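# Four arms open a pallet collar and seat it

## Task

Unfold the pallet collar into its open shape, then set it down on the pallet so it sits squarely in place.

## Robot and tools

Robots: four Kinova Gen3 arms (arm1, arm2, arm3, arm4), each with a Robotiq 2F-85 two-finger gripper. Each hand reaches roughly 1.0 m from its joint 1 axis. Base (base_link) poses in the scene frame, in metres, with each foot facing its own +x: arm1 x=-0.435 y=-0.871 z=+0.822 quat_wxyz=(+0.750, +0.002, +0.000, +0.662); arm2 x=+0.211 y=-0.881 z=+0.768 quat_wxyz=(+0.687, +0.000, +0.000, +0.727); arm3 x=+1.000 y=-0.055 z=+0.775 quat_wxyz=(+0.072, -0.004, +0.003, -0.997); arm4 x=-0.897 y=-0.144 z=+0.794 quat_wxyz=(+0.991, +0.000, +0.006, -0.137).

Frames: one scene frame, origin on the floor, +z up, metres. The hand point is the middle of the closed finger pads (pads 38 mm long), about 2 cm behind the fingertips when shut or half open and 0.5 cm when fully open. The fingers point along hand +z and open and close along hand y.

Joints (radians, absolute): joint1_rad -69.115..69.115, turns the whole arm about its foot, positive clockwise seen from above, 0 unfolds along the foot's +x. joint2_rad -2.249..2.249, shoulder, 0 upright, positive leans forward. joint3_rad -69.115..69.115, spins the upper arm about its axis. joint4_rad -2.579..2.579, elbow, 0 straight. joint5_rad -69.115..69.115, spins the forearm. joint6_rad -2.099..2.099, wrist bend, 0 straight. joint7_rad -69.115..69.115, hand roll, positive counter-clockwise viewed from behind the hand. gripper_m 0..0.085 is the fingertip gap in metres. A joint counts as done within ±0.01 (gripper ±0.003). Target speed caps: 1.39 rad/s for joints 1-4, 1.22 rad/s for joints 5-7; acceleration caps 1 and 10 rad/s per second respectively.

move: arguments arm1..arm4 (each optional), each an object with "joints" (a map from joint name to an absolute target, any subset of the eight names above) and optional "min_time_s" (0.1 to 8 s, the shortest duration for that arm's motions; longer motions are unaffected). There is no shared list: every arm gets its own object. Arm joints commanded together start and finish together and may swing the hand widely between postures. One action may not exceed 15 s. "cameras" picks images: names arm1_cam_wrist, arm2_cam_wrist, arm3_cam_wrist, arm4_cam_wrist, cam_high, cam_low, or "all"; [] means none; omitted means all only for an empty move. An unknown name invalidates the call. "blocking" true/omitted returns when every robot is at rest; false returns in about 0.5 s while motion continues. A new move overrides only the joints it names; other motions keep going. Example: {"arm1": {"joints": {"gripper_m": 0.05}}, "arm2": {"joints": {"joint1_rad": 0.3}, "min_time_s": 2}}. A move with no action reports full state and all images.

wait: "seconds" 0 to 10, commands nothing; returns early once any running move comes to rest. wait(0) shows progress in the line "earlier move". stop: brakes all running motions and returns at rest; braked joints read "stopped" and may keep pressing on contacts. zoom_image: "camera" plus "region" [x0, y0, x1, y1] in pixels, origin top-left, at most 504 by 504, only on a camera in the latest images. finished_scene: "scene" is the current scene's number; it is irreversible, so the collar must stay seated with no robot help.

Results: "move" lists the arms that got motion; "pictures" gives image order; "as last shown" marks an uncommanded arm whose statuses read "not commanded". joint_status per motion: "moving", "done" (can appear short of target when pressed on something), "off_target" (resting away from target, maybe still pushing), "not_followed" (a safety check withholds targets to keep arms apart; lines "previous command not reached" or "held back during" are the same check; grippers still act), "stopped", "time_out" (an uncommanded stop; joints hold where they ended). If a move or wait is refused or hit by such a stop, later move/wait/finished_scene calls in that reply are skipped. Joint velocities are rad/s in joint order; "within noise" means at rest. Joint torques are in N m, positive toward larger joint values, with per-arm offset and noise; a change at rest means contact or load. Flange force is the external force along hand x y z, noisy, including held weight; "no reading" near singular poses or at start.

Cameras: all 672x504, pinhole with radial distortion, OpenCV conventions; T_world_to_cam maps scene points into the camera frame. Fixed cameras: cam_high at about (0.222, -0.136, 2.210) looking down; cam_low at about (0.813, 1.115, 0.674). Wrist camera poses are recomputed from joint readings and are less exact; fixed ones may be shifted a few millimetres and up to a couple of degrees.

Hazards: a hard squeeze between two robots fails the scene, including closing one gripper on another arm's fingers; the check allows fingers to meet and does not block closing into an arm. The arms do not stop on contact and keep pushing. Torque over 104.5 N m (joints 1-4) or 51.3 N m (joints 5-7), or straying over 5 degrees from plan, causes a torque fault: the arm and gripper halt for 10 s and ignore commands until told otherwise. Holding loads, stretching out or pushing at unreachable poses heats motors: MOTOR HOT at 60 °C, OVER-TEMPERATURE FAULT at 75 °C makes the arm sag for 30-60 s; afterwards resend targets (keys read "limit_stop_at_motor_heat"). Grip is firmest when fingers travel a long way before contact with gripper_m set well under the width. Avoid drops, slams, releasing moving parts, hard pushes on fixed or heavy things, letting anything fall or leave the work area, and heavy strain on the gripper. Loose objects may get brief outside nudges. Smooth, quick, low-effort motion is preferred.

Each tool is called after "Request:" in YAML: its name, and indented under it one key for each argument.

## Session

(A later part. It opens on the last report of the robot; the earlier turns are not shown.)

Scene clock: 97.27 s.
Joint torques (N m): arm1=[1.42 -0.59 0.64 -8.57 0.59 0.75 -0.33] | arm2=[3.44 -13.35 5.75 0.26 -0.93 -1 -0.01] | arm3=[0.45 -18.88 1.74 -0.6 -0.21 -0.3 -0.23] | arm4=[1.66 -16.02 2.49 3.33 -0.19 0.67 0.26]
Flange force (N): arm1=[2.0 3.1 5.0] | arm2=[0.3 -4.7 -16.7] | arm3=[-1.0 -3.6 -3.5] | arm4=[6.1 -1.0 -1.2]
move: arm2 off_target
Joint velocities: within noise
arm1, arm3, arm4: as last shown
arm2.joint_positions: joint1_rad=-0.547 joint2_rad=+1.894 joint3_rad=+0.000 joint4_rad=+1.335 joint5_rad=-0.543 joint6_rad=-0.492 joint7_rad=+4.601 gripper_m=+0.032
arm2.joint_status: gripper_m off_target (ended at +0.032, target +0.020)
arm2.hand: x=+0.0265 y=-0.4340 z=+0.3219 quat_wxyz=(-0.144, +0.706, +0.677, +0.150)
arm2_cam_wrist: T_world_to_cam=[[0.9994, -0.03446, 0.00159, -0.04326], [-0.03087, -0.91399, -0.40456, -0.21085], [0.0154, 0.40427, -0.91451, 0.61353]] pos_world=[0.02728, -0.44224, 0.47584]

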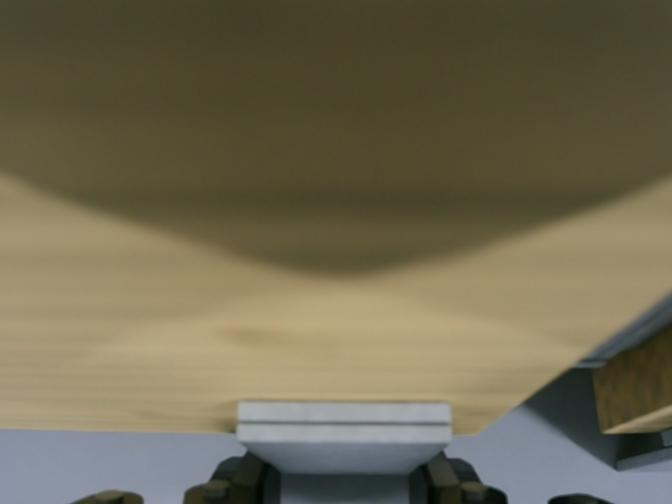

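Request:
move:
  arm2: {"joints":{"joint1_rad":-0.6001,"joint2_rad":1.9008,"joint4_rad":1.4004,"joint5_rad":-0.5320,"joint6_rad":-0.5493,"joint7_rad":4.5130},"min_time_s":3}
  cameras: ["arm2_cam_wrist"]

Request:
move:
  arm2: {"joints":{"joint1_rad":-0.6904,"joint2_rad":1.9147,"joint4_rad":1.4739,"joint5_rad":-0.5470,"joint6_rad":-0.6123,"joint7_rad":4.3944},"min_time_s":3}

Request:
move:
  arm2: {"joints":{"joint1_rad":-0.7978,"joint2_rad":1.9321,"joint4_rad":1.5337,"joint5_rad":-0.5762,"joint6_rad":-0.6575,"joint7_rad":4.2715},"min_time_s":3}
  cameras: ["arm2_cam_wrist","cam_high"]

Scene clock: 109.57 s.
Joint torques (N m): arm1=[1.46 -0.65 0.64 -8.5 0.54 0.66 -0.33] | arm2=[1.14 -11.9 3.1 9.06 -1.24 1.05 0.21] | arm3=[0.43 -18.9 1.77 -0.61 -0.21 -0.31 -0.25] | arm4=[1.69 -16.02 2.43 3.35 -0.12 0.68 0.27]
Flange force (N): arm1=[1.9 3.0 4.4] | arm2=[6.5 -9.6 12.7] | arm3=[-0.9 -3.6 -3.5] | arm4=[6.3 -1.0 -1.1]
move: arm2 done
Joint velocities: within noise
arm1, arm3, arm4: as last shown
arm2.joint_positions: joint1_rad=-0.600 joint2_rad=+1.901 joint3_rad=+0.000 joint4_rad=+1.400 joint5_rad=-0.532 joint6_rad=-0.549 joint7_rad=+4.513 gripper_m=+0.032
arm2.joint_status: all done
arm2.hand: x=+0.0255 y=-0.4631 z=+0.3219 quat_wxyz=(-0.143, +0.710, +0.673, +0.151)
arm2_cam_wrist: T_world_to_cam=[[0.99891, -0.04663, 0.00156, -0.04888], [-0.04201, -0.91353, -0.4046, -0.23697], [0.0203, 0.40409, -0.91449, 0.62509]] pos_world=[0.02618, -0.47135, 0.47584]

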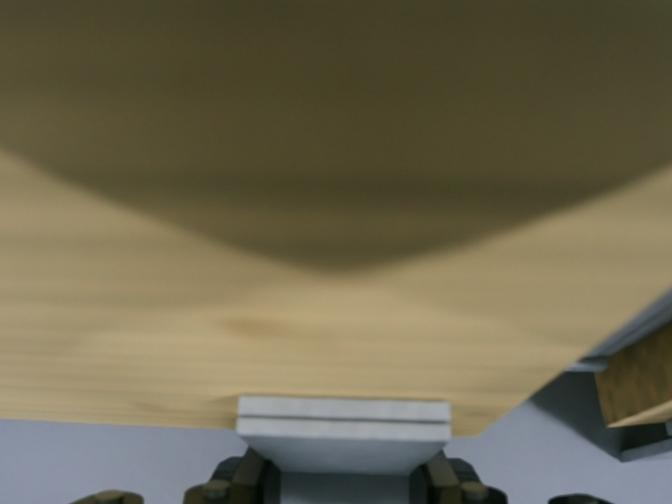

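Scene clock: 112.87 s.
Joint torques (N m): arm1=[1.43 -0.68 0.65 -8.54 0.56 0.74 -0.35] | arm2=[-1.42 -12.64 -0.01 9.52 -0.6 1.41 0.27] | arm3=[0.46 -18.92 1.78 -0.59 -0.22 -0.28 -0.24] | arm4=[1.66 -16.03 2.48 3.34 -0.14 0.66 0.27]
Flange force (N): arm1=[1.8 2.9 4.7] | arm2=[7.6 -5.8 16.6] | arm3=[-1.0 -3.6 -3.4] | arm4=[6.2 -1.0 -1.1]
move: arm2 done
Joint velocities: within noise
arm1, arm3, arm4: as last shown
arm2.joint_positions: joint1_rad=-0.690 joint2_rad=+1.915 joint3_rad=+0.000 joint4_rad=+1.474 joint5_rad=-0.547 joint6_rad=-0.612 joint7_rad=+4.394 gripper_m=+0.032
arm2.joint_status: all done
arm2.hand: x=+0.0230 y=-0.5031 z=+0.3219 quat_wxyz=(-0.141, +0.718, +0.664, +0.153)
pictures: none

Scene clock: 116.17 s.
Joint torques (N m): arm1=[1.49 -0.68 0.68 -8.53 0.56 0.72 -0.36] | arm2=[-2.43 -12.72 -1.64 8.79 -0.08 1.52 0.17] | arm3=[0.46 -18.91 1.8 -0.6 -0.24 -0.29 -0.23] | arm4=[1.66 -16.03 2.42 3.32 -0.12 0.7 0.31]
Flange force (N): arm1=[1.8 3.0 4.6] | arm2=[7.9 -3.5 14.3] | arm3=[-1.0 -3.6 -3.5] | arm4=[6.3 -1.2 -1.2]
move: arm2 done
Joint velocities: within noise
arm1.joint_positions: joint1_rad=+0.123 joint2_rad=-0.301 joint3_rad=-0.054 joint4_rad=+1.535 joint5_rad=-0.014 joint6_rad=+2.018 joint7_rad=+1.958 gripper_m=+0.085
arm1.joint_status: not commanded
arm1.hand: x=-0.3895 y=-0.7413 z=+1.3037 quat_wxyz=(+0.047, +0.772, -0.633, +0.026)
arm2.joint_positions: joint1_rad=-0.798 joint2_rad=+1.932 joint3_rad=+0.000 joint4_rad=+1.534 joint5_rad=-0.576 joint6_rad=-0.658 joint7_rad=+4.272 gripper_m=+0.032
arm2.joint_status: all done
arm2.hand: x=+0.0200 y=-0.5431 z=+0.3218 quat_wxyz=(-0.139, +0.727, +0.654, +0.155)
arm3, arm4: as last shown
arm2_cam_wrist: T_world_to_cam=[[0.99511, -0.09876, 0.00151, -0.07528], [-0.0897, -0.91005, -0.40468, -0.30734], [0.04134, 0.40257, -0.91446, 0.65624]] pos_world=[0.02021, -0.55131, 0.47584]

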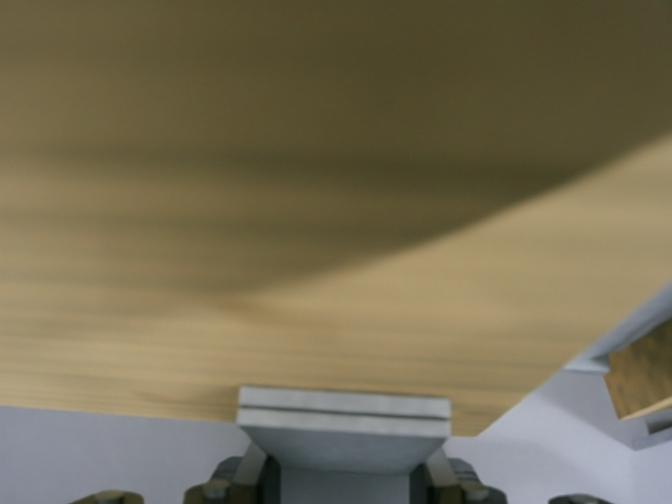

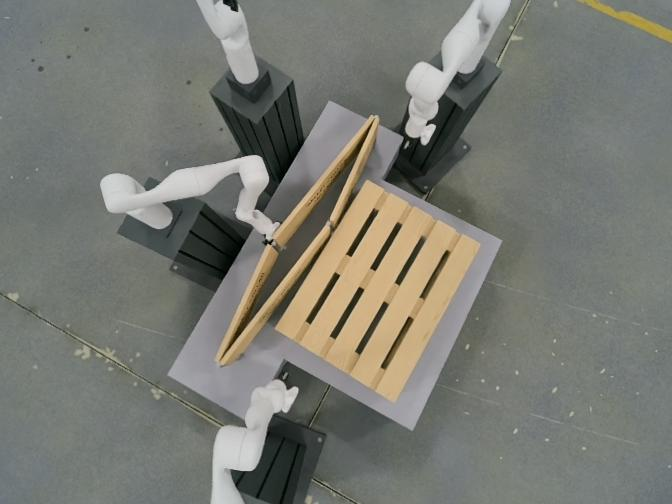

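Request:
move:
  arm2: {"joints":{"gripper_m":0.07}}

Request:
move:
  arm2: {"joints":{"joint1_rad":-1.0058,"joint2_rad":1.5111,"joint3_rad":0,"joint4_rad":2.1770,"joint5_rad":-0.6397,"joint6_rad":-0.8792,"joint7_rad":4.0430},"min_time_s":2.5}

Request:
move:
  arm2: {"joints":{"joint1_rad":-0.4772,"joint2_rad":0.6067,"joint3_rad":0,"joint4_rad":1.7731,"joint5_rad":0,"joint6_rad":0.7618,"joint7_rad":4.1787},"min_time_s":2.5}
  arm4: {"joints":{"joint1_rad":-1.1336,"joint2_rad":0.7345,"joint3_rad":0,"joint4_rad":1.6304,"joint5_rad":0,"joint6_rad":0.7767,"joint7_rad":-0.0735,"gripper_m":0.045},"min_time_s":2.5}
  cameras: ["arm2_cam_wrist","cam_high","cam_low"]

Request:
zoom_image:
  camera: "cam_high"
  region: [200, 90, 400, 380]

Scene clock: 121.60 s.
Joint torques (N m): arm1=[1.45 -0.68 0.63 -8.57 0.55 0.7 -0.34] | arm2=[-1.1 -17.36 1.96 3.56 -0.23 -1.13 0.05] | arm3=[0.47 -18.88 1.8 -0.6 -0.21 -0.3 -0.24] | arm4=[1.72 -16.03 2.4 3.38 -0.15 0.7 0.28]
Flange force (N): arm1=[1.9 2.9 4.7] | arm2=[0.4 -0.1 5.7] | arm3=[-1.0 -3.6 -3.6] | arm4=[6.3 -1.0 -1.1]
move: arm2 done
Joint velocities: within noise
arm1: as last shown
arm2.joint_positions: joint1_rad=-0.798 joint2_rad=+1.932 joint3_rad=+0.000 joint4_rad=+1.534 joint5_rad=-0.576 joint6_rad=-0.658 joint7_rad=+4.272 gripper_m=+0.070
arm2.joint_status: all done
arm2.hand: x=+0.0200 y=-0.5431 z=+0.3218 quat_wxyz=(-0.139, +0.727, +0.654, +0.155)
arm3.joint_positions: joint1_rad=-0.208 joint2_rad=+1.280 joint3_rad=+0.000 joint4_rad=+1.681 joint5_rad=+0.000 joint6_rad=+0.181 joint7_rad=+2.790 gripper_m=+0.000
arm3.joint_status: not commanded
arm3.hand: x=+0.5580 y=-0.1895 z=+0.5627 quat_wxyz=(+0.005, -0.707, -0.707, +0.001)
arm4.joint_positions: joint1_rad=-0.171 joint2_rad=+1.364 joint3_rad=+0.000 joint4_rad=+2.137 joint5_rad=+0.000 joint6_rad=-0.359 joint7_rad=+0.104 gripper_m=+0.000
arm4.joint_status: not commanded
arm4.hand: x=-0.6035 y=-0.1995 z=+0.5559 quat_wxyz=(+0.005, -0.707, -0.707, +0.004)
pictures: none

Scene clock: 124.43 s.
Joint torques (N m): arm1=[1.44 -0.66 0.64 -8.49 0.56 0.74 -0.36] | arm2=[-0.88 -16.71 2.49 5.5 -0.63 -1.19 0.04] | arm3=[0.47 -18.88 1.76 -0.59 -0.22 -0.28 -0.25] | arm4=[1.63 -16.08 2.48 3.33 -0.15 0.69 0.32]
Flange force (N): arm1=[1.8 2.9 4.6] | arm2=[-0.4 -0.9 4.5] | arm3=[-1.0 -3.5 -3.5] | arm4=[6.2 -1.2 -1.0]
move: arm2 done
Joint velocities: within noise
arm1, arm3, arm4: as last shown
arm2.joint_positions: joint1_rad=-1.006 joint2_rad=+1.511 joint3_rad=+0.000 joint4_rad=+2.177 joint5_rad=-0.640 joint6_rad=-0.879 joint7_rad=+4.043 gripper_m=+0.070
arm2.joint_status: all done
arm2.hand: x=+0.0160 y=-0.5791 z=+0.5399 quat_wxyz=(-0.173, +0.718, +0.646, +0.193)
pictures: none

Scene clock: 127.30 s.
Joint torques (N m): arm1=[1.43 -0.68 0.63 -8.56 0.57 0.72 -0.34] | arm2=[-0.95 -18.44 0.84 -4.88 0.17 -0.03 0.12] | arm3=[0.48 -18.89 1.79 -0.65 -0.23 -0.31 -0.23] | arm4=[1.46 -19.3 2.25 -6.06 -0.22 0.68 0.3]
Flange force (N): arm1=[1.9 2.9 4.8] | arm2=[6.1 -1.0 -0.5] | arm3=[-1.0 -3.4 -3.6] | arm4=[3.7 -2.1 0.2]
move: arm2 done; arm4 done
Joint velocities: within noise
arm1, arm3: as last shown
arm2.joint_positions: joint1_rad=-0.477 joint2_rad=+0.607 joint3_rad=+0.000 joint4_rad=+1.773 joint5_rad=+0.000 joint6_rad=+0.762 joint7_rad=+4.179 gripper_m=+0.070
arm2.joint_status: all done
arm2.hand: x=+0.0006 y=-0.4746 z=+0.8598 quat_wxyz=(+0.000, +0.707, +0.707, +0.000)
arm4.joint_positions: joint1_rad=-1.134 joint2_rad=+0.734 joint3_rad=+0.000 joint4_rad=+1.630 joint5_rad=+0.000 joint6_rad=+0.777 joint7_rad=-0.073 gripper_m=+0.045
arm4.joint_status: all done
arm4.hand: x=-0.5496 y=+0.2200 z=+0.8518 quat_wxyz=(+0.006, -0.383, -0.924, +0.002)
arm2_cam_wrist: T_world_to_cam=[[0.99998, 0.00587, -0.0011, 0.00182], [0.00588, -0.99998, 0.00233, -0.42182], [-0.00109, -0.00234, -1, 1.0029]] pos_world=[0.00175, -0.41947, 1.00388]

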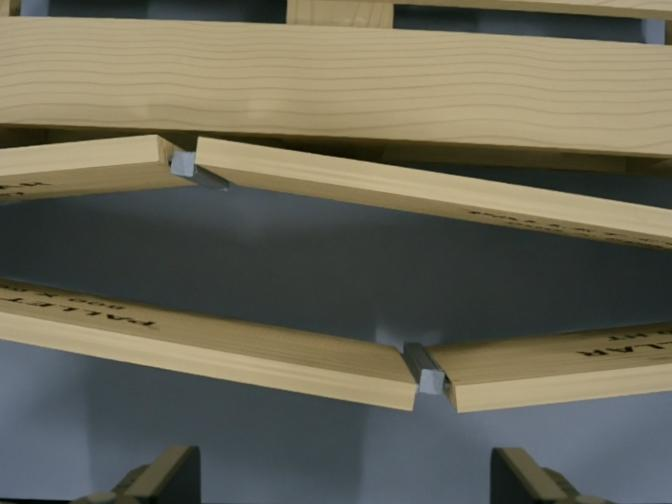

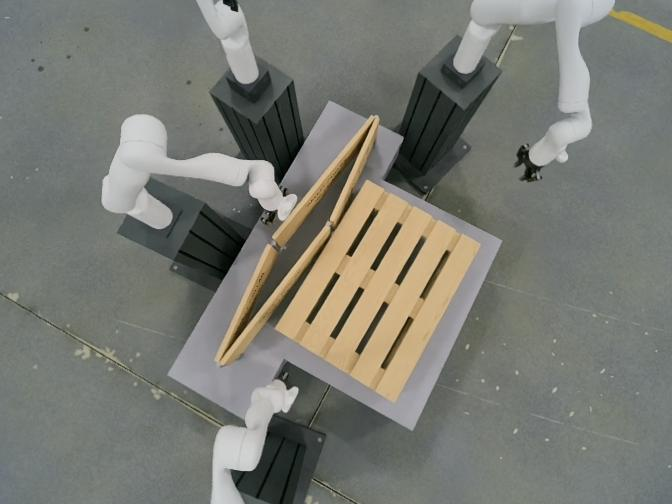

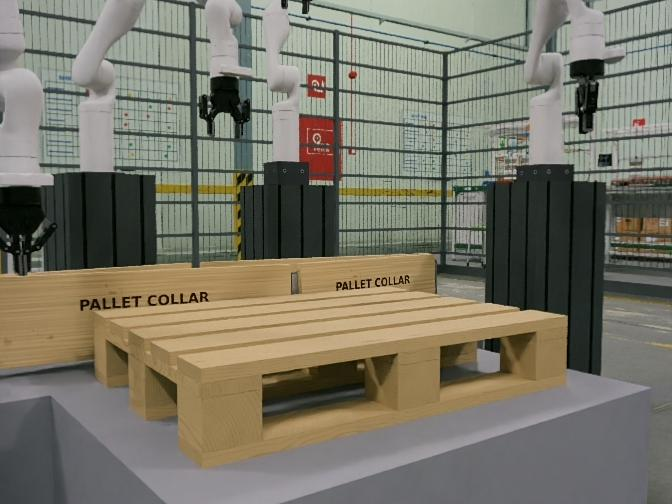

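Scaled by 1.738 from the camera's image (finer frame: 960x720).

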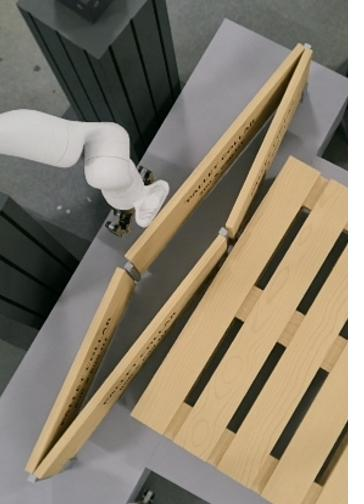

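Request:
move:
  arm1: {"joints":{"joint1_rad":-0.3911,"joint2_rad":1.2511,"joint3_rad":0,"joint4_rad":1.7111,"joint5_rad":0,"joint6_rad":0.1794,"joint7_rad":-0.4307,"gripper_m":0.045},"min_time_s":3.5}
  arm3: {"joints":{"joint1_rad":-0.5694,"joint2_rad":1.4615,"joint3_rad":0,"joint4_rad":0.7069,"joint5_rad":0,"joint6_rad":0.9731,"joint7_rad":0.9620,"gripper_m":0.045},"min_time_s":3.5}
  cameras: ["arm1_cam_wrist","arm3_cam_wrist"]

Scene clock: 139.60 s.
Joint torques (N m): arm1=[1.42 -20.32 1.04 -2.37 0.54 0.35 -0.32] | arm2=[-0.92 -18.37 0.85 -4.9 0.15 -0.07 0.05] | arm3=[0.57 -25.11 1.7 -6.37 -0.25 -0.26 -0.23] | arm4=[1.43 -19.37 2.17 -6.05 -0.24 0.66 0.31]
Flange force (N): arm1=[1.6 -4.8 -1.0] | arm2=[6.1 -0.9 -0.7] | arm3=[-1.9 1.2 -3.3] | arm4=[3.6 -1.9 0.3]
move: arm1 done; arm3 done
Joint velocities: within noise
arm1.joint_positions: joint1_rad=-0.391 joint2_rad=+1.251 joint3_rad=+0.000 joint4_rad=+1.711 joint5_rad=+0.000 joint6_rad=+0.179 joint7_rad=-0.431 gripper_m=+0.045
arm1.joint_status: all done
arm1.hand: x=-0.5312 y=-0.4240 z=+0.6202 quat_wxyz=(+0.001, -0.082, -0.997, -0.002)
arm2, arm4: as last shown
arm3.joint_positions: joint1_rad=-0.569 joint2_rad=+1.461 joint3_rad=+0.000 joint4_rad=+0.707 joint5_rad=+0.000 joint6_rad=+0.973 joint7_rad=+0.962 gripper_m=+0.045
arm3.joint_status: all done
arm3.hand: x=+0.4696 y=-0.4799 z=+0.6195 quat_wxyz=(+0.003, -0.999, -0.053, +0.004)
arm1_cam_wrist: T_world_to_cam=[[0.15095, 0.98789, 0.036, 0.47144], [0.98818, -0.15179, 0.0217, 0.49998], [0.0269, 0.0323, -0.99912, 0.79686]] pos_world=[-0.58667, -0.41558, 0.76834]
arm3_cam_wrist: T_world_to_cam=[[0.11596, -0.99323, -0.00675, -0.52766], [-0.99302, -0.11607, 0.0208, 0.45029], [-0.02144, 0.00429, -0.99976, 0.77901]] pos_world=[0.52504, -0.47517, 0.7659]

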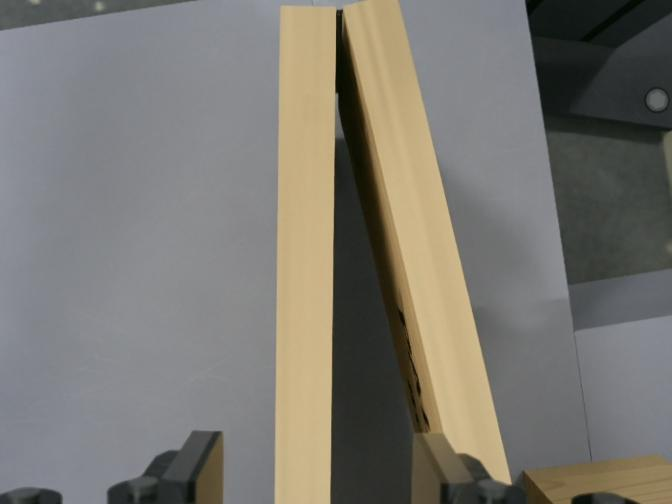

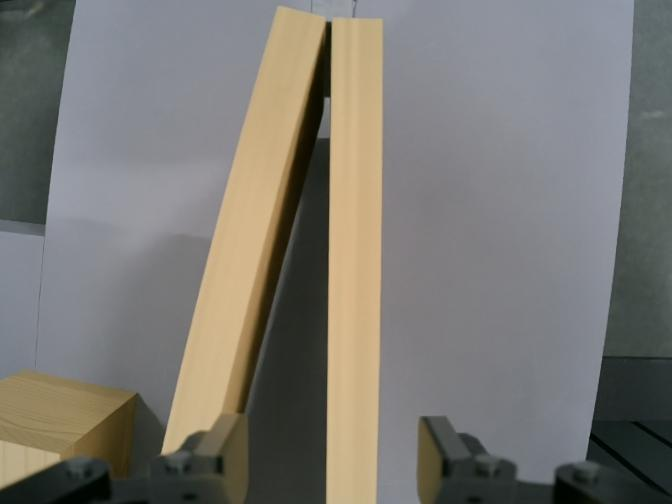

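Request:
move:
  arm1: {"joints":{"joint1_rad":-0.3961,"joint2_rad":1.4267,"joint4_rad":1.6064,"joint6_rad":0.1085,"joint7_rad":-0.4375},"min_time_s":2}
  arm3: {"joints":{"joint1_rad":-0.5788,"joint2_rad":1.6499,"joint4_rad":0.5009,"joint6_rad":0.9908,"joint7_rad":0.9543},"min_time_s":2}
  cameras: ["arm1_cam_wrist","arm3_cam_wrist"]

Scene clock: 150.17 s.
Joint torques (N m): arm1=[1.41 -20.5 1.08 -1.77 0.55 0.33 -0.35] | arm2=[-0.88 -18.33 0.79 -4.86 0.14 -0.01 0.1] | arm3=[0.57 -25.3 1.68 -6.48 -0.26 -0.27 -0.24] | arm4=[1.47 -19.32 2.19 -6.08 -0.19 0.67 0.27]
Flange force (N): arm1=[1.6 -4.8 -1.7] | arm2=[5.9 -1.0 -0.7] | arm3=no reading | arm4=[3.6 -2.1 0.2]
move: arm1 done; arm3 done
Joint velocities: within noise
arm1.joint_positions: joint1_rad=-0.396 joint2_rad=+1.427 joint3_rad=+0.000 joint4_rad=+1.606 joint5_rad=+0.000 joint6_rad=+0.108 joint7_rad=-0.437 gripper_m=+0.045
arm1.joint_status: all done
arm1.hand: x=-0.5323 y=-0.4292 z=+0.5452 quat_wxyz=(+0.001, -0.083, -0.997, -0.002)
arm2, arm4: as last shown
arm3.joint_positions: joint1_rad=-0.579 joint2_rad=+1.650 joint3_rad=+0.000 joint4_rad=+0.501 joint5_rad=+0.000 joint6_rad=+0.991 joint7_rad=+0.954 gripper_m=+0.045
arm3.joint_status: all done
arm3.hand: x=+0.4698 y=-0.4872 z=+0.5450 quat_wxyz=(+0.003, -0.999, -0.053, +0.004)
arm1_cam_wrist: T_world_to_cam=[[0.15266, 0.98763, 0.03585, 0.48033], [0.98791, -0.15349, 0.02178, 0.50089], [0.02701, 0.03209, -0.99912, 0.7221]] pos_world=[-0.58766, -0.42068, 0.69334]
arm3_cam_wrist: T_world_to_cam=[[0.11766, -0.99303, -0.00679, -0.53621], [-0.99282, -0.11778, 0.02079, 0.45027], [-0.02145, 0.0043, -0.99976, 0.70457]] pos_world=[0.52524, -0.48247, 0.6914]

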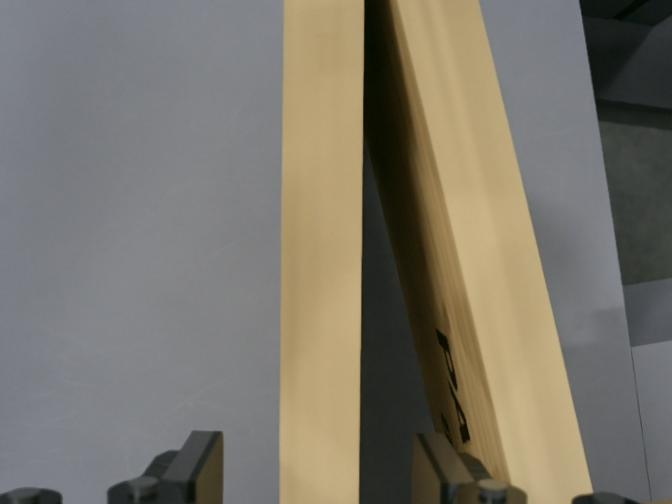

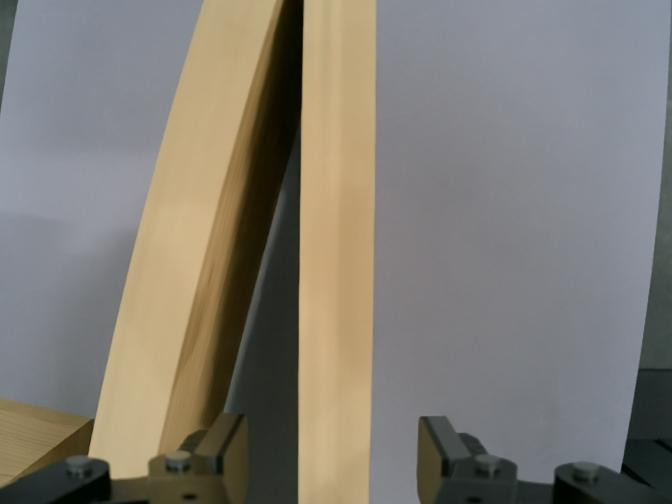

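Request:
move:
  arm1: {"joints":{"joint1_rad":-0.3961,"joint2_rad":1.5332,"joint4_rad":1.5129,"joint6_rad":0.0955,"joint7_rad":-0.4375},"min_time_s":2}
  arm3: {"joints":{"joint1_rad":-0.5788,"joint2_rad":1.7937,"joint4_rad":0.3019,"joint6_rad":1.0461,"joint7_rad":0.9543},"min_time_s":2}
  cameras: ["arm1_cam_wrist","arm3_cam_wrist"]

Request:
move:
  arm1: {"joints":{"gripper_m":0.008}}
  arm3: {"joints":{"gripper_m":0.008}}
  cameras: ["arm1_cam_wrist","arm3_cam_wrist"]

Scene clock: 155.87 s.
Joint torques (N m): arm1=[1.42 -20.58 1.09 -1.68 0.52 0.33 -0.33] | arm2=[-0.94 -18.46 0.84 -4.83 0.12 -0.02 0.04] | arm3=[0.56 -25.12 1.65 -6.78 -0.25 -0.26 -0.23] | arm4=[1.45 -19.35 2.2 -6.03 -0.23 0.68 0.32]
Flange force (N): arm1=[1.6 -4.9 -2.1] | arm2=[6.3 -0.9 -0.5] | arm3=no reading | arm4=[3.7 -1.9 0.3]
move: arm1 done; arm3 done
Joint velocities: within noise
arm1.joint_positions: joint1_rad=-0.396 joint2_rad=+1.533 joint3_rad=+0.000 joint4_rad=+1.513 joint5_rad=+0.000 joint6_rad=+0.096 joint7_rad=-0.437 gripper_m=+0.045
arm1.joint_status: all done
arm1.hand: x=-0.5324 y=-0.4290 z=+0.5002 quat_wxyz=(+0.001, -0.083, -0.997, -0.002)
arm2, arm4: as last shown
arm3.joint_positions: joint1_rad=-0.579 joint2_rad=+1.794 joint3_rad=+0.000 joint4_rad=+0.302 joint5_rad=+0.000 joint6_rad=+1.046 joint7_rad=+0.954 gripper_m=+0.045
arm3.joint_status: all done
arm3.hand: x=+0.4695 y=-0.4869 z=+0.5000 quat_wxyz=(+0.003, -0.999, -0.054, +0.004)
arm1_cam_wrist: T_world_to_cam=[[0.15266, 0.98762, 0.03595, 0.48169], [0.98791, -0.15349, 0.02176, 0.50201], [0.02701, 0.03219, -0.99912, 0.67718]] pos_world=[-0.58776, -0.42048, 0.64834]
arm3_cam_wrist: T_world_to_cam=[[0.11766, -0.99303, -0.00688, -0.53612], [-0.99282, -0.11778, 0.02068, 0.45102], [-0.02135, 0.0044, -0.99976, 0.65947]] pos_world=[0.52494, -0.48217, 0.6463]

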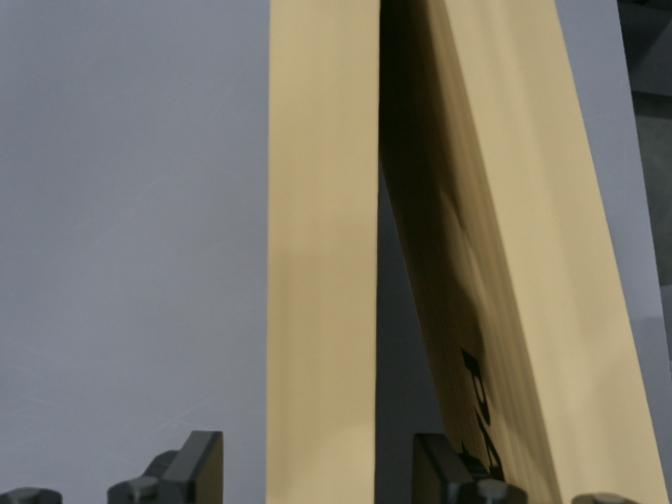

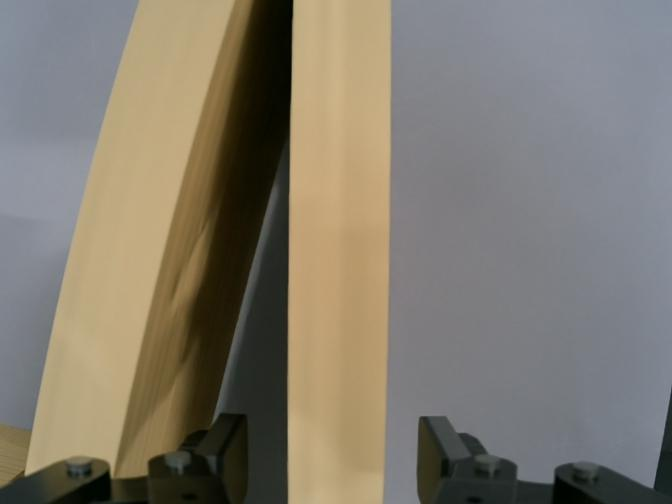

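Scene clock: 156.63 s.
Joint torques (N m): arm1=[1.04 -17.09 -0.17 -0.5 0.11 1.03 -0.7] | arm2=[-0.92 -18.38 0.81 -4.96 0.17 -0.04 0.02] | arm3=[0.53 -23.24 1.47 -7.08 -0.34 -1.66 -0.04] | arm4=[1.49 -19.28 2.19 -6.03 -0.24 0.65 0.3]
Flange force (N): arm1=[0.4 -3.3 -7.7] | arm2=[5.9 -0.7 -0.6] | arm3=no reading | arm4=[3.7 -2.0 0.1]
move: arm1 off_target; arm3 off_target
Joint velocities: within noise
arm1.joint_positions: joint1_rad=-0.396 joint2_rad=+1.533 joint3_rad=+0.000 joint4_rad=+1.513 joint5_rad=+0.000 joint6_rad=+0.095 joint7_rad=-0.437 gripper_m=+0.019
arm1.joint_status: gripper_m off_target (ended at +0.019, target +0.008)
arm1.hand: x=-0.5324 y=-0.4289 z=+0.5002 quat_wxyz=(+0.001, -0.083, -0.997, -0.002)
arm2, arm4: as last shown
arm3.joint_positions: joint1_rad=-0.579 joint2_rad=+1.794 joint3_rad=+0.000 joint4_rad=+0.302 joint5_rad=+0.000 joint6_rad=+1.046 joint7_rad=+0.954 gripper_m=+0.019
arm3.joint_status: gripper_m off_target (ended at +0.019, target +0.008)
arm3.hand: x=+0.4695 y=-0.4869 z=+0.4999 quat_wxyz=(+0.003, -0.999, -0.054, +0.004)
arm1_cam_wrist: T_world_to_cam=[[0.15256, 0.98763, 0.03613, 0.48143], [0.98793, -0.1534, 0.02164, 0.50216], [0.02691, 0.03239, -0.99911, 0.6772]] pos_world=[-0.58776, -0.42038, 0.64834]
arm3_cam_wrist: T_world_to_cam=[[0.11766, -0.99303, -0.00688, -0.53612], [-0.99282, -0.11778, 0.02068, 0.45102], [-0.02135, 0.0044, -0.99976, 0.65947]] pos_world=[0.52494, -0.48217, 0.6463]

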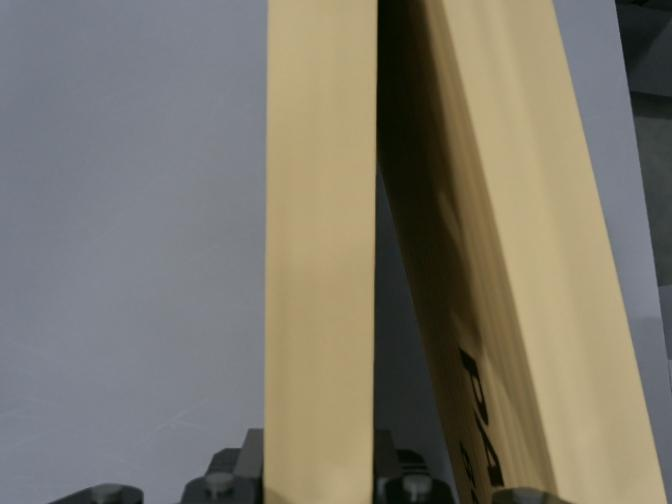

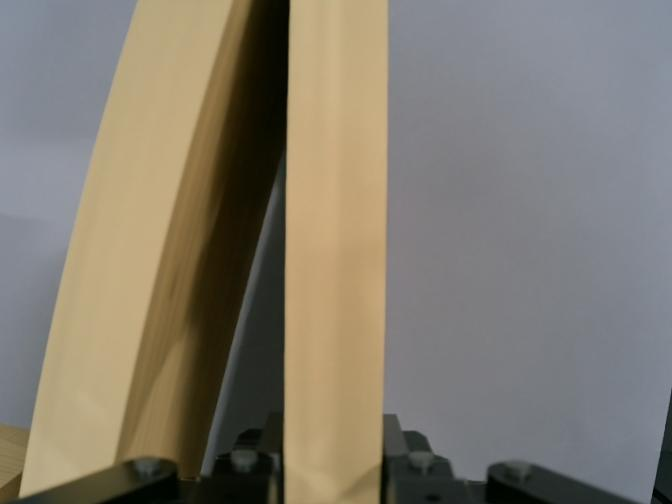

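Request:
move:
  arm1: {"joints":{"joint1_rad":-0.3961,"joint2_rad":1.4740,"joint4_rad":1.5667,"joint6_rad":0.1009,"joint7_rad":-0.4375},"min_time_s":2}
  arm3: {"joints":{"joint1_rad":-0.5788,"joint2_rad":1.7074,"joint4_rad":0.4280,"joint6_rad":1.0062,"joint7_rad":0.9543},"min_time_s":2}

Request:
move:
  arm1: {"joints":{"joint2_rad":1.4149,"joint4_rad":1.6158,"joint6_rad":0.1109},"min_time_s":1.5}
  arm3: {"joints":{"joint2_rad":1.6365,"joint4_rad":0.5166,"joint6_rad":0.9883},"min_time_s":1.5}
  cameras: ["arm2_cam_wrist"]

Scene clock: 164.90 s.
Joint torques (N m): arm1=[-0.32 -35.72 -1.32 -3.63 -0.37 -0.44 -1.17] | arm2=[-0.91 -18.37 0.8 -4.93 0.08 -0.04 0.07] | arm3=[-1.47 -40.47 1.36 -11.12 -0.47 1.87 -0.22] | arm4=[1.45 -19.28 2.14 -6.07 -0.22 0.66 0.29]
Flange force (N): arm1=[-3.7 -2.9 29.8] | arm2=[5.9 -0.8 -0.6] | arm3=no reading | arm4=[3.6 -2.1 0.2]
move: arm1 done; arm3 done
Joint velocities: within noise
arm1.joint_positions: joint1_rad=-0.396 joint2_rad=+1.474 joint3_rad=+0.000 joint4_rad=+1.567 joint5_rad=+0.000 joint6_rad=+0.101 joint7_rad=-0.438 gripper_m=+0.019
arm1.joint_status: all done
arm1.hand: x=-0.5323 y=-0.4291 z=+0.5252 quat_wxyz=(+0.001, -0.083, -0.997, -0.002)
arm2, arm4: as last shown
arm3.joint_positions: joint1_rad=-0.579 joint2_rad=+1.707 joint3_rad=+0.000 joint4_rad=+0.428 joint5_rad=+0.000 joint6_rad=+1.006 joint7_rad=+0.954 gripper_m=+0.019
arm3.joint_status: all done
arm3.hand: x=+0.4697 y=-0.4871 z=+0.5250 quat_wxyz=(+0.003, -0.999, -0.053, +0.004)
pictures: none

Scene clock: 166.70 s.
Joint torques (N m): arm1=[-0.51 -35.78 -1.47 -4.03 -0.33 -0.56 -1.09] | arm2=[-0.91 -18.42 0.85 -4.88 0.13 -0.07 0.08] | arm3=[-1.77 -40.58 1.18 -10.9 -0.51 1.93 -0.18] | arm4=[1.44 -19.29 2.17 -6.06 -0.23 0.68 0.3]
Flange force (N): arm1=[-4.1 -3.1 29.9] | arm2=[6.1 -1.0 -0.7] | arm3=no reading | arm4=[3.6 -2.1 0.2]
move: arm1 done; arm3 done
Joint velocities: within noise
arm1.joint_positions: joint1_rad=-0.396 joint2_rad=+1.415 joint3_rad=+0.000 joint4_rad=+1.616 joint5_rad=+0.000 joint6_rad=+0.111 joint7_rad=-0.438 gripper_m=+0.019
arm1.joint_status: all done
arm1.hand: x=-0.5323 y=-0.4292 z=+0.5502 quat_wxyz=(+0.001, -0.083, -0.997, -0.002)
arm2, arm4: as last shown
arm3.joint_positions: joint1_rad=-0.579 joint2_rad=+1.637 joint3_rad=+0.000 joint4_rad=+0.517 joint5_rad=+0.000 joint6_rad=+0.988 joint7_rad=+0.954 gripper_m=+0.019
arm3.joint_status: all done
arm3.hand: x=+0.4698 y=-0.4873 z=+0.5500 quat_wxyz=(+0.003, -0.999, -0.053, +0.004)
arm2_cam_wrist: T_world_to_cam=[[0.99998, 0.00587, -0.0011, 0.00182], [0.00588, -0.99998, 0.00233, -0.42182], [-0.00109, -0.00234, -1, 1.0029]] pos_world=[0.00175, -0.41947, 1.00388]

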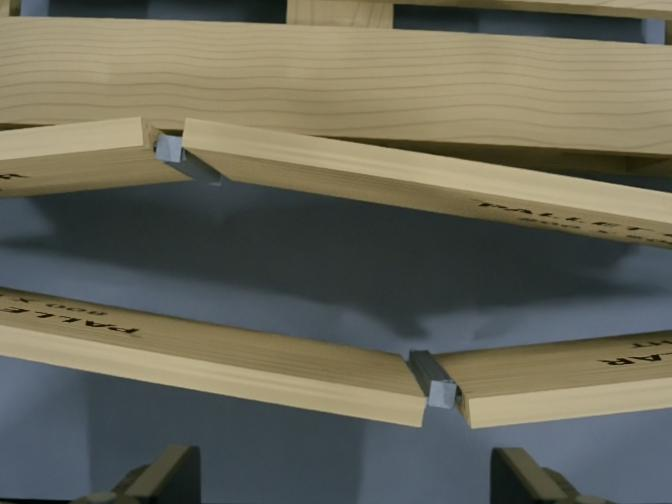

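Request:
move:
  arm1: {"joints":{"joint2_rad":1.2965,"joint4_rad":1.7001,"joint6_rad":0.1450},"min_time_s":2}
  arm3: {"joints":{"joint2_rad":1.5166,"joint4_rad":0.6382,"joint6_rad":0.9869},"min_time_s":2}
  cameras: ["arm2_cam_wrist"]

Request:
move:
  arm1: {"joints":{"joint2_rad":1.1778,"joint4_rad":1.7661,"joint6_rad":0.1977},"min_time_s":2}
  arm3: {"joints":{"joint2_rad":1.4140,"joint4_rad":0.7140,"joint6_rad":1.0137},"min_time_s":2}

Request:
move:
  arm1: {"joints":{"joint2_rad":1.0593,"joint4_rad":1.8133,"joint6_rad":0.2689},"min_time_s":2}
  arm3: {"joints":{"joint2_rad":1.3239,"joint4_rad":0.7565,"joint6_rad":1.0612},"min_time_s":2}
  cameras: ["arm2_cam_wrist","cam_low"]

Scene clock: 171.63 s.
Joint torques (N m): arm1=[-1.46 -35.88 -2.52 -4.93 -0.43 -0.74 -1.11] | arm2=[-0.94 -18.4 0.88 -4.91 0.09 -0.07 0.06] | arm3=[-2.98 -40.15 0.32 -10.14 -0.83 2.38 -0.08] | arm4=[1.51 -19.31 2.19 -6.07 -0.22 0.71 0.27]
Flange force (N): arm1=[-6.1 -2.4 30.5] | arm2=[6.1 -0.8 -0.7] | arm3=[-7.8 -0.8 23.2] | arm4=[3.7 -2.2 0.3]
move: arm1 done; arm3 done
Joint velocities: within noise
arm1.joint_positions: joint1_rad=-0.396 joint2_rad=+1.297 joint3_rad=+0.000 joint4_rad=+1.700 joint5_rad=+0.000 joint6_rad=+0.145 joint7_rad=-0.438 gripper_m=+0.019
arm1.joint_status: all done
arm1.hand: x=-0.5321 y=-0.4294 z=+0.6002 quat_wxyz=(+0.001, -0.083, -0.997, -0.002)
arm2, arm4: as last shown
arm3.joint_positions: joint1_rad=-0.579 joint2_rad=+1.517 joint3_rad=+0.000 joint4_rad=+0.638 joint5_rad=+0.000 joint6_rad=+0.987 joint7_rad=+0.954 gripper_m=+0.019
arm3.joint_status: all done
arm3.hand: x=+0.4703 y=-0.4875 z=+0.5999 quat_wxyz=(+0.003, -0.999, -0.053, +0.004)
arm2_cam_wrist: T_world_to_cam=[[0.99998, 0.00587, -0.0011, 0.00182], [0.00588, -0.99998, 0.00233, -0.42182], [-0.00109, -0.00234, -1, 1.0029]] pos_world=[0.00175, -0.41947, 1.00388]

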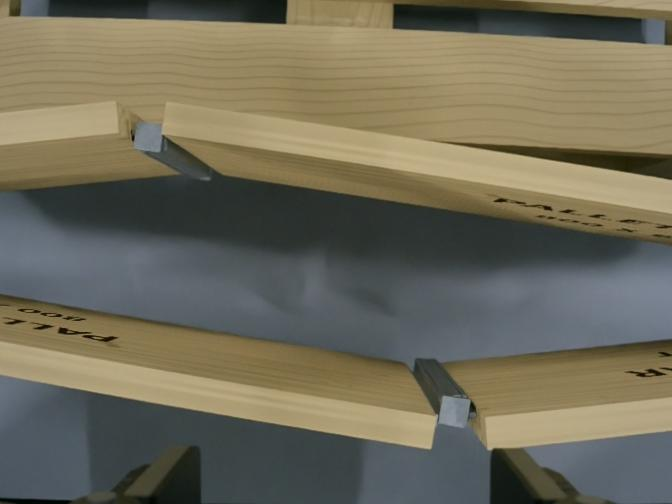

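Scene clock: 173.93 s.
Joint torques (N m): arm1=[-1.94 -35.64 -2.94 -6.13 -0.58 -0.88 -1.08] | arm2=[-0.93 -18.39 0.89 -4.9 0.1 -0.05 0.07] | arm3=[-3.6 -40.09 -0.2 -10.09 -1.05 2.63 -0.01] | arm4=[1.46 -19.31 2.22 -6.09 -0.22 0.71 0.25]
Flange force (N): arm1=[-7.2 -2.2 30.9] | arm2=[6.0 -0.9 -0.6] | arm3=[-8.8 -1.2 23.3] | arm4=[3.6 -2.2 0.3]
move: arm1 done; arm3 done
Joint velocities: within noise
arm1.joint_positions: joint1_rad=-0.396 joint2_rad=+1.178 joint3_rad=+0.000 joint4_rad=+1.766 joint5_rad=+0.000 joint6_rad=+0.198 joint7_rad=-0.438 gripper_m=+0.019
arm1.joint_status: all done
arm1.hand: x=-0.5320 y=-0.4296 z=+0.6502 quat_wxyz=(+0.001, -0.083, -0.997, -0.002)
arm2.joint_positions: joint1_rad=-0.477 joint2_rad=+0.607 joint3_rad=+0.000 joint4_rad=+1.773 joint5_rad=+0.000 joint6_rad=+0.762 joint7_rad=+4.179 gripper_m=+0.070
arm2.joint_status: not commanded
arm2.hand: x=+0.0006 y=-0.4746 z=+0.8598 quat_wxyz=(+0.000, +0.707, +0.707, +0.000)
arm3.joint_positions: joint1_rad=-0.579 joint2_rad=+1.414 joint3_rad=+0.000 joint4_rad=+0.714 joint5_rad=+0.000 joint6_rad=+1.014 joint7_rad=+0.954 gripper_m=+0.019
arm3.joint_status: all done
arm3.hand: x=+0.4707 y=-0.4878 z=+0.6499 quat_wxyz=(+0.003, -0.999, -0.053, +0.004)
arm4.joint_positions: joint1_rad=-1.134 joint2_rad=+0.734 joint3_rad=+0.000 joint4_rad=+1.630 joint5_rad=+0.000 joint6_rad=+0.777 joint7_rad=-0.073 gripper_m=+0.045
arm4.joint_status: not commanded
arm4.hand: x=-0.5496 y=+0.2200 z=+0.8518 quat_wxyz=(+0.006, -0.383, -0.924, +0.002)
pictures: none

Scene clock: 176.23 s.
Joint torques (N m): arm1=[-2.6 -35.3 -3.62 -7.7 -0.86 -1.07 -1.07] | arm2=[-0.94 -18.39 0.87 -4.91 0.07 -0.11 0.11] | arm3=[-4.47 -39.97 -0.87 -10.15 -1.32 2.9 0.1] | arm4=[1.5 -19.31 2.18 -6.08 -0.21 0.66 0.29]
Flange force (N): arm1=[-8.7 -1.9 31.1] | arm2=[6.0 -0.9 -0.8] | arm3=[-10.3 -1.5 23.3] | arm4=[3.7 -2.1 0.2]
move: arm1 done; arm3 done
Joint velocities: within noise
arm1.joint_positions: joint1_rad=-0.396 joint2_rad=+1.059 joint3_rad=+0.000 joint4_rad=+1.813 joint5_rad=+0.000 joint6_rad=+0.269 joint7_rad=-0.438 gripper_m=+0.019
arm1.joint_status: all done
arm1.hand: x=-0.5319 y=-0.4297 z=+0.7002 quat_wxyz=(+0.001, -0.083, -0.997, -0.002)
arm2, arm4: as last shown
arm3.joint_positions: joint1_rad=-0.579 joint2_rad=+1.324 joint3_rad=+0.000 joint4_rad=+0.756 joint5_rad=+0.000 joint6_rad=+1.061 joint7_rad=+0.954 gripper_m=+0.019
arm3.joint_status: all done
arm3.hand: x=+0.4711 y=-0.4881 z=+0.6999 quat_wxyz=(+0.003, -0.999, -0.053, +0.004)
arm2_cam_wrist: T_world_to_cam=[[0.99998, 0.00587, -0.0011, 0.00182], [0.00588, -0.99998, 0.00233, -0.42182], [-0.00109, -0.00234, -1, 1.0029]] pos_world=[0.00175, -0.41947, 1.00388]

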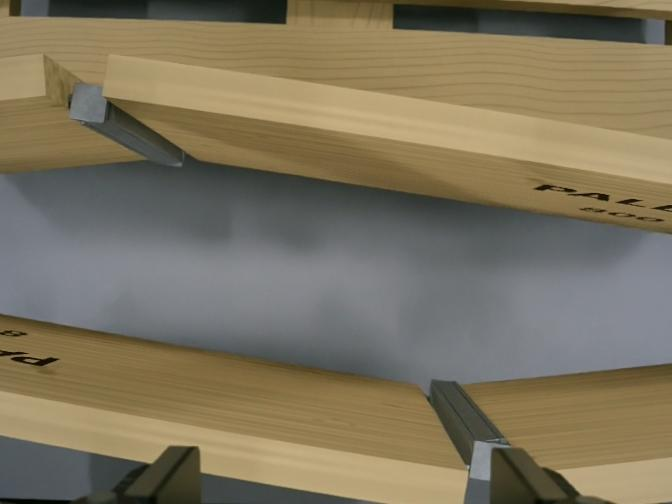

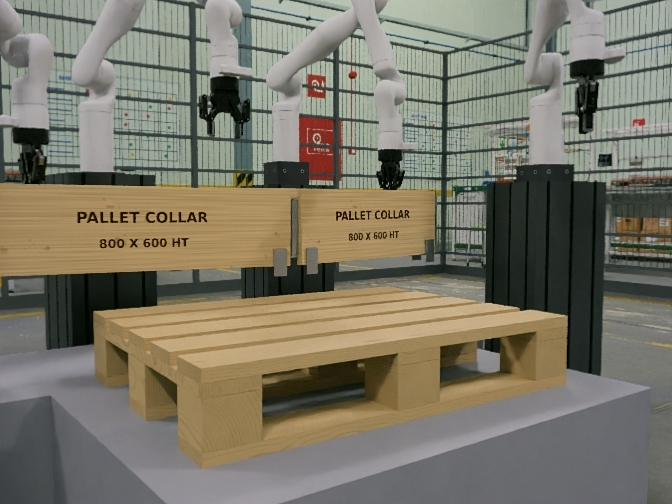

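Request:
move:
  arm1: {"joints":{"joint1_rad":-0.3059,"joint2_rad":1.0653,"joint4_rad":1.7821,"joint6_rad":0.2942,"joint7_rad":-0.3331},"min_time_s":2.5}
  arm3: {"joints":{"joint1_rad":-0.4866,"joint2_rad":1.1449,"joint4_rad":1.2225,"joint6_rad":0.7742,"joint7_rad":1.2222},"min_time_s":2.5}

Request:
move:
  arm1: {"joints":{"joint1_rad":-0.2193,"joint2_rad":1.0745,"joint4_rad":1.7379,"joint6_rad":0.3293,"joint7_rad":-0.2306},"min_time_s":2.5}
  arm3: {"joints":{"joint1_rad":-0.3633,"joint2_rad":1.0537,"joint4_rad":1.4891,"joint6_rad":0.5987,"joint7_rad":1.5238},"min_time_s":2.5}
  cameras: ["cam_high"]

Scene clock: 202.63 s.
Joint torques (N m): arm1=[1.54 -34.92 1.15 -6.73 -0.52 -0.76 -1.46] | arm2=[-0.97 -18.39 0.8 -4.96 0.1 -0.03 0.05] | arm3=[0.66 -37.99 3.08 -10.23 0.51 0.54 -0.29] | arm4=[1.47 -19.35 2.15 -6.03 -0.21 0.67 0.29]
Flange force (N): arm1=[0.4 -2.2 30.5] | arm2=[5.9 -0.7 -0.5] | arm3=[-2.6 0.9 23.4] | arm4=[3.7 -1.9 0.3]
move: arm1 done; arm3 done
Joint velocities: within noise
arm1.joint_positions: joint1_rad=-0.306 joint2_rad=+1.065 joint3_rad=+0.000 joint4_rad=+1.782 joint5_rad=+0.000 joint6_rad=+0.294 joint7_rad=-0.333 gripper_m=+0.019
arm1.joint_status: all done
arm1.hand: x=-0.4934 y=-0.4141 z=+0.7001 quat_wxyz=(+0.001, -0.076, -0.997, -0.002)
arm2, arm4: as last shown
arm3.joint_positions: joint1_rad=-0.487 joint2_rad=+1.145 joint3_rad=+0.000 joint4_rad=+1.223 joint5_rad=+0.000 joint6_rad=+0.774 joint7_rad=+1.222 gripper_m=+0.019
arm3.joint_status: all done
arm3.hand: x=+0.4976 y=-0.3907 z=+0.6999 quat_wxyz=(+0.003, -0.990, -0.141, +0.004)
pictures: none

Scene clock: 205.43 s.
Joint torques (N m): arm1=[2.57 -35.35 2.26 -6.99 -0.32 -0.62 -1.4] | arm2=[-0.96 -18.33 0.73 -4.85 0.11 -0.04 0.1] | arm3=[1.62 -35.53 4.7 -9.19 0.94 -0.42 -0.49] | arm4=[1.46 -19.3 2.16 -6.04 -0.23 0.68 0.31]
Flange force (N): arm1=[2.9 -2.0 30.2] | arm2=[6.1 -0.9 -0.7] | arm3=[-1.5 1.5 23.3] | arm4=[3.7 -2.0 0.2]
move: arm1 done; arm3 done
Joint velocities: within noise
arm1.joint_positions: joint1_rad=-0.219 joint2_rad=+1.075 joint3_rad=+0.000 joint4_rad=+1.738 joint5_rad=+0.000 joint6_rad=+0.329 joint7_rad=-0.231 gripper_m=+0.019
arm1.joint_status: all done
arm1.hand: x=-0.4548 y=-0.3985 z=+0.7001 quat_wxyz=(+0.001, -0.068, -0.998, -0.002)
arm2, arm4: as last shown
arm3.joint_positions: joint1_rad=-0.363 joint2_rad=+1.054 joint3_rad=+0.000 joint4_rad=+1.489 joint5_rad=+0.000 joint6_rad=+0.599 joint7_rad=+1.524 gripper_m=+0.019
arm3.joint_status: all done
arm3.hand: x=+0.5125 y=-0.2973 z=+0.6995 quat_wxyz=(+0.004, -0.974, -0.228, +0.004)

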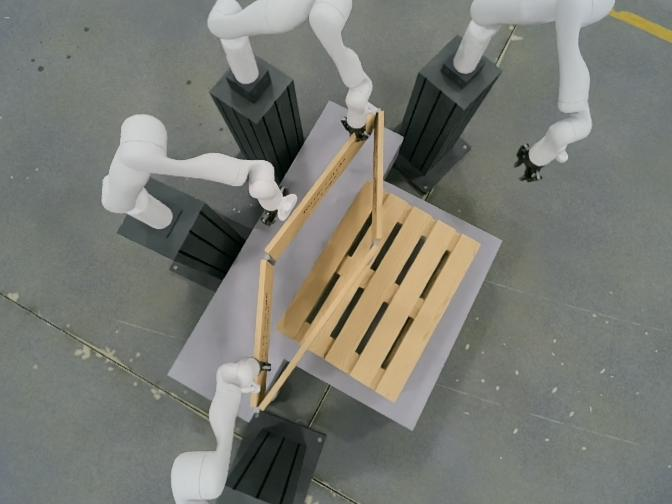

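Going well; continue the swing.

Request:
move:
  arm1: {"joints":{"joint1_rad":-0.1374,"joint2_rad":1.0873,"joint4_rad":1.6808,"joint6_rad":0.3735,"joint7_rad":-0.1327},"min_time_s":2.5}
  arm3: {"joints":{"joint1_rad":-0.2135,"joint2_rad":1.0104,"joint4_rad":1.6321,"joint6_rad":0.4990,"joint7_rad":1.8521},"min_time_s":2.5}

Request:
move:
  arm1: {"joints":{"joint1_rad":-0.0606,"joint2_rad":1.1045,"joint4_rad":1.6110,"joint6_rad":0.4261,"joint7_rad":-0.0400},"min_time_s":2.5}
  arm3: {"joints":{"joint1_rad":-0.0547,"joint2_rad":1.0000,"joint4_rad":1.6729,"joint6_rad":0.4687,"joint7_rad":2.1892},"min_time_s":2.5}

Request:
move:
  arm1: {"joints":{"joint1_rad":0.0106,"joint2_rad":1.1267,"joint4_rad":1.5284,"joint6_rad":0.4865,"joint7_rad":0.0471},"min_time_s":2.5}
  arm3: {"joints":{"joint1_rad":0.0906,"joint2_rad":1.0139,"joint4_rad":1.6291,"joint6_rad":0.4985,"joint7_rad":2.5129},"min_time_s":2.5}
  cameras: ["cam_high"]

Scene clock: 210.50 s.
Joint torques (N m): arm1=[3.1 -36.49 2.87 -7.77 -0.1 -0.72 -1.33] | arm2=[-0.99 -18.37 0.83 -4.86 0.15 -0.04 0.05] | arm3=[1.99 -34.32 5.49 -8.92 0.86 -1.33 -0.7] | arm4=[1.51 -19.3 2.16 -6.01 -0.23 0.67 0.32]
Flange force (N): arm1=[4.2 -1.6 30.5] | arm2=[6.2 -0.8 -0.7] | arm3=[-1.2 1.6 23.1] | arm4=[3.8 -1.9 0.2]
move: arm1 done; arm3 done
Joint velocities: within noise
arm1.joint_positions: joint1_rad=-0.137 joint2_rad=+1.087 joint3_rad=+0.000 joint4_rad=+1.681 joint5_rad=+0.000 joint6_rad=+0.374 joint7_rad=-0.133 gripper_m=+0.019
arm1.joint_status: all done
arm1.hand: x=-0.4164 y=-0.3829 z=+0.7001 quat_wxyz=(+0.001, -0.060, -0.998, -0.002)
arm2, arm4: as last shown
arm3.joint_positions: joint1_rad=-0.214 joint2_rad=+1.010 joint3_rad=+0.000 joint4_rad=+1.632 joint5_rad=+0.000 joint6_rad=+0.499 joint7_rad=+1.852 gripper_m=+0.019
arm3.joint_status: all done
arm3.hand: x=+0.5156 y=-0.2094 z=+0.6993 quat_wxyz=(+0.004, -0.949, -0.314, +0.003)
pictures: none

Scene clock: 213.30 s.
Joint torques (N m): arm1=[3.62 -38.02 3.05 -8.95 -0.09 -0.99 -1.37] | arm2=[-0.93 -18.34 0.83 -4.85 0.16 -0.06 0.09] | arm3=[2.07 -34.61 5.64 -9.77 0.65 -2.34 -0.88] | arm4=[1.45 -19.33 2.16 -6.08 -0.21 0.7 0.28]
Flange force (N): arm1=[5.1 -1.2 30.7] | arm2=[6.1 -1.0 -0.8] | arm3=[-0.7 1.7 22.8] | arm4=[3.6 -2.2 0.3]
move: arm1 done; arm3 done
Joint velocities: within noise
arm1.joint_positions: joint1_rad=-0.061 joint2_rad=+1.105 joint3_rad=+0.000 joint4_rad=+1.611 joint5_rad=+0.000 joint6_rad=+0.426 joint7_rad=-0.040 gripper_m=+0.019
arm1.joint_status: all done
arm1.hand: x=-0.3779 y=-0.3672 z=+0.7000 quat_wxyz=(+0.001, -0.052, -0.999, -0.002)
arm2, arm4: as last shown
arm3.joint_positions: joint1_rad=-0.055 joint2_rad=+1.000 joint3_rad=+0.000 joint4_rad=+1.673 joint5_rad=+0.000 joint6_rad=+0.469 joint7_rad=+2.189 gripper_m=+0.019
arm3.joint_status: all done
arm3.hand: x=+0.5079 y=-0.1289 z=+0.6991 quat_wxyz=(+0.004, -0.918, -0.398, +0.003)
pictures: none

Scene clock: 216.10 s.
Joint torques (N m): arm1=[3.75 -40.09 2.94 -10.48 -0.13 -1.57 -1.38] | arm2=[-0.86 -18.4 0.89 -4.9 0.16 -0.04 0.05] | arm3=[1.95 -36.13 5.23 -11.24 0.53 -3.23 -0.9] | arm4=[1.49 -19.29 2.14 -6.05 -0.21 0.69 0.28]
Flange force (N): arm1=[5.1 -0.3 31.0] | arm2=[6.0 -1.0 -0.6] | arm3=[-0.7 1.8 22.6] | arm4=[3.7 -2.1 0.2]
move: arm1 done; arm3 done
Joint velocities: within noise
arm1.joint_positions: joint1_rad=+0.011 joint2_rad=+1.127 joint3_rad=+0.000 joint4_rad=+1.528 joint5_rad=+0.000 joint6_rad=+0.487 joint7_rad=+0.047 gripper_m=+0.019
arm1.joint_status: all done
arm1.hand: x=-0.3394 y=-0.3516 z=+0.7000 quat_wxyz=(+0.001, -0.044, -0.999, -0.002)
arm2, arm4: as last shown
arm3.joint_positions: joint1_rad=+0.091 joint2_rad=+1.014 joint3_rad=+0.000 joint4_rad=+1.629 joint5_rad=+0.000 joint6_rad=+0.499 joint7_rad=+2.513 gripper_m=+0.019
arm3.joint_status: all done
arm3.hand: x=+0.4909 y=-0.0576 z=+0.6991 quat_wxyz=(+0.005, -0.878, -0.478, +0.002)

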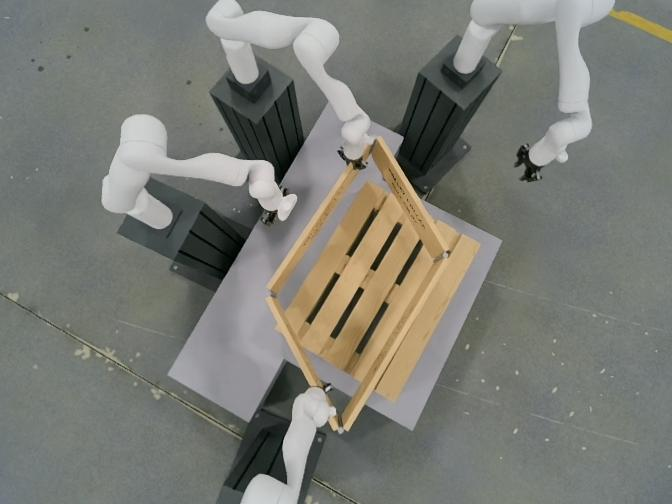

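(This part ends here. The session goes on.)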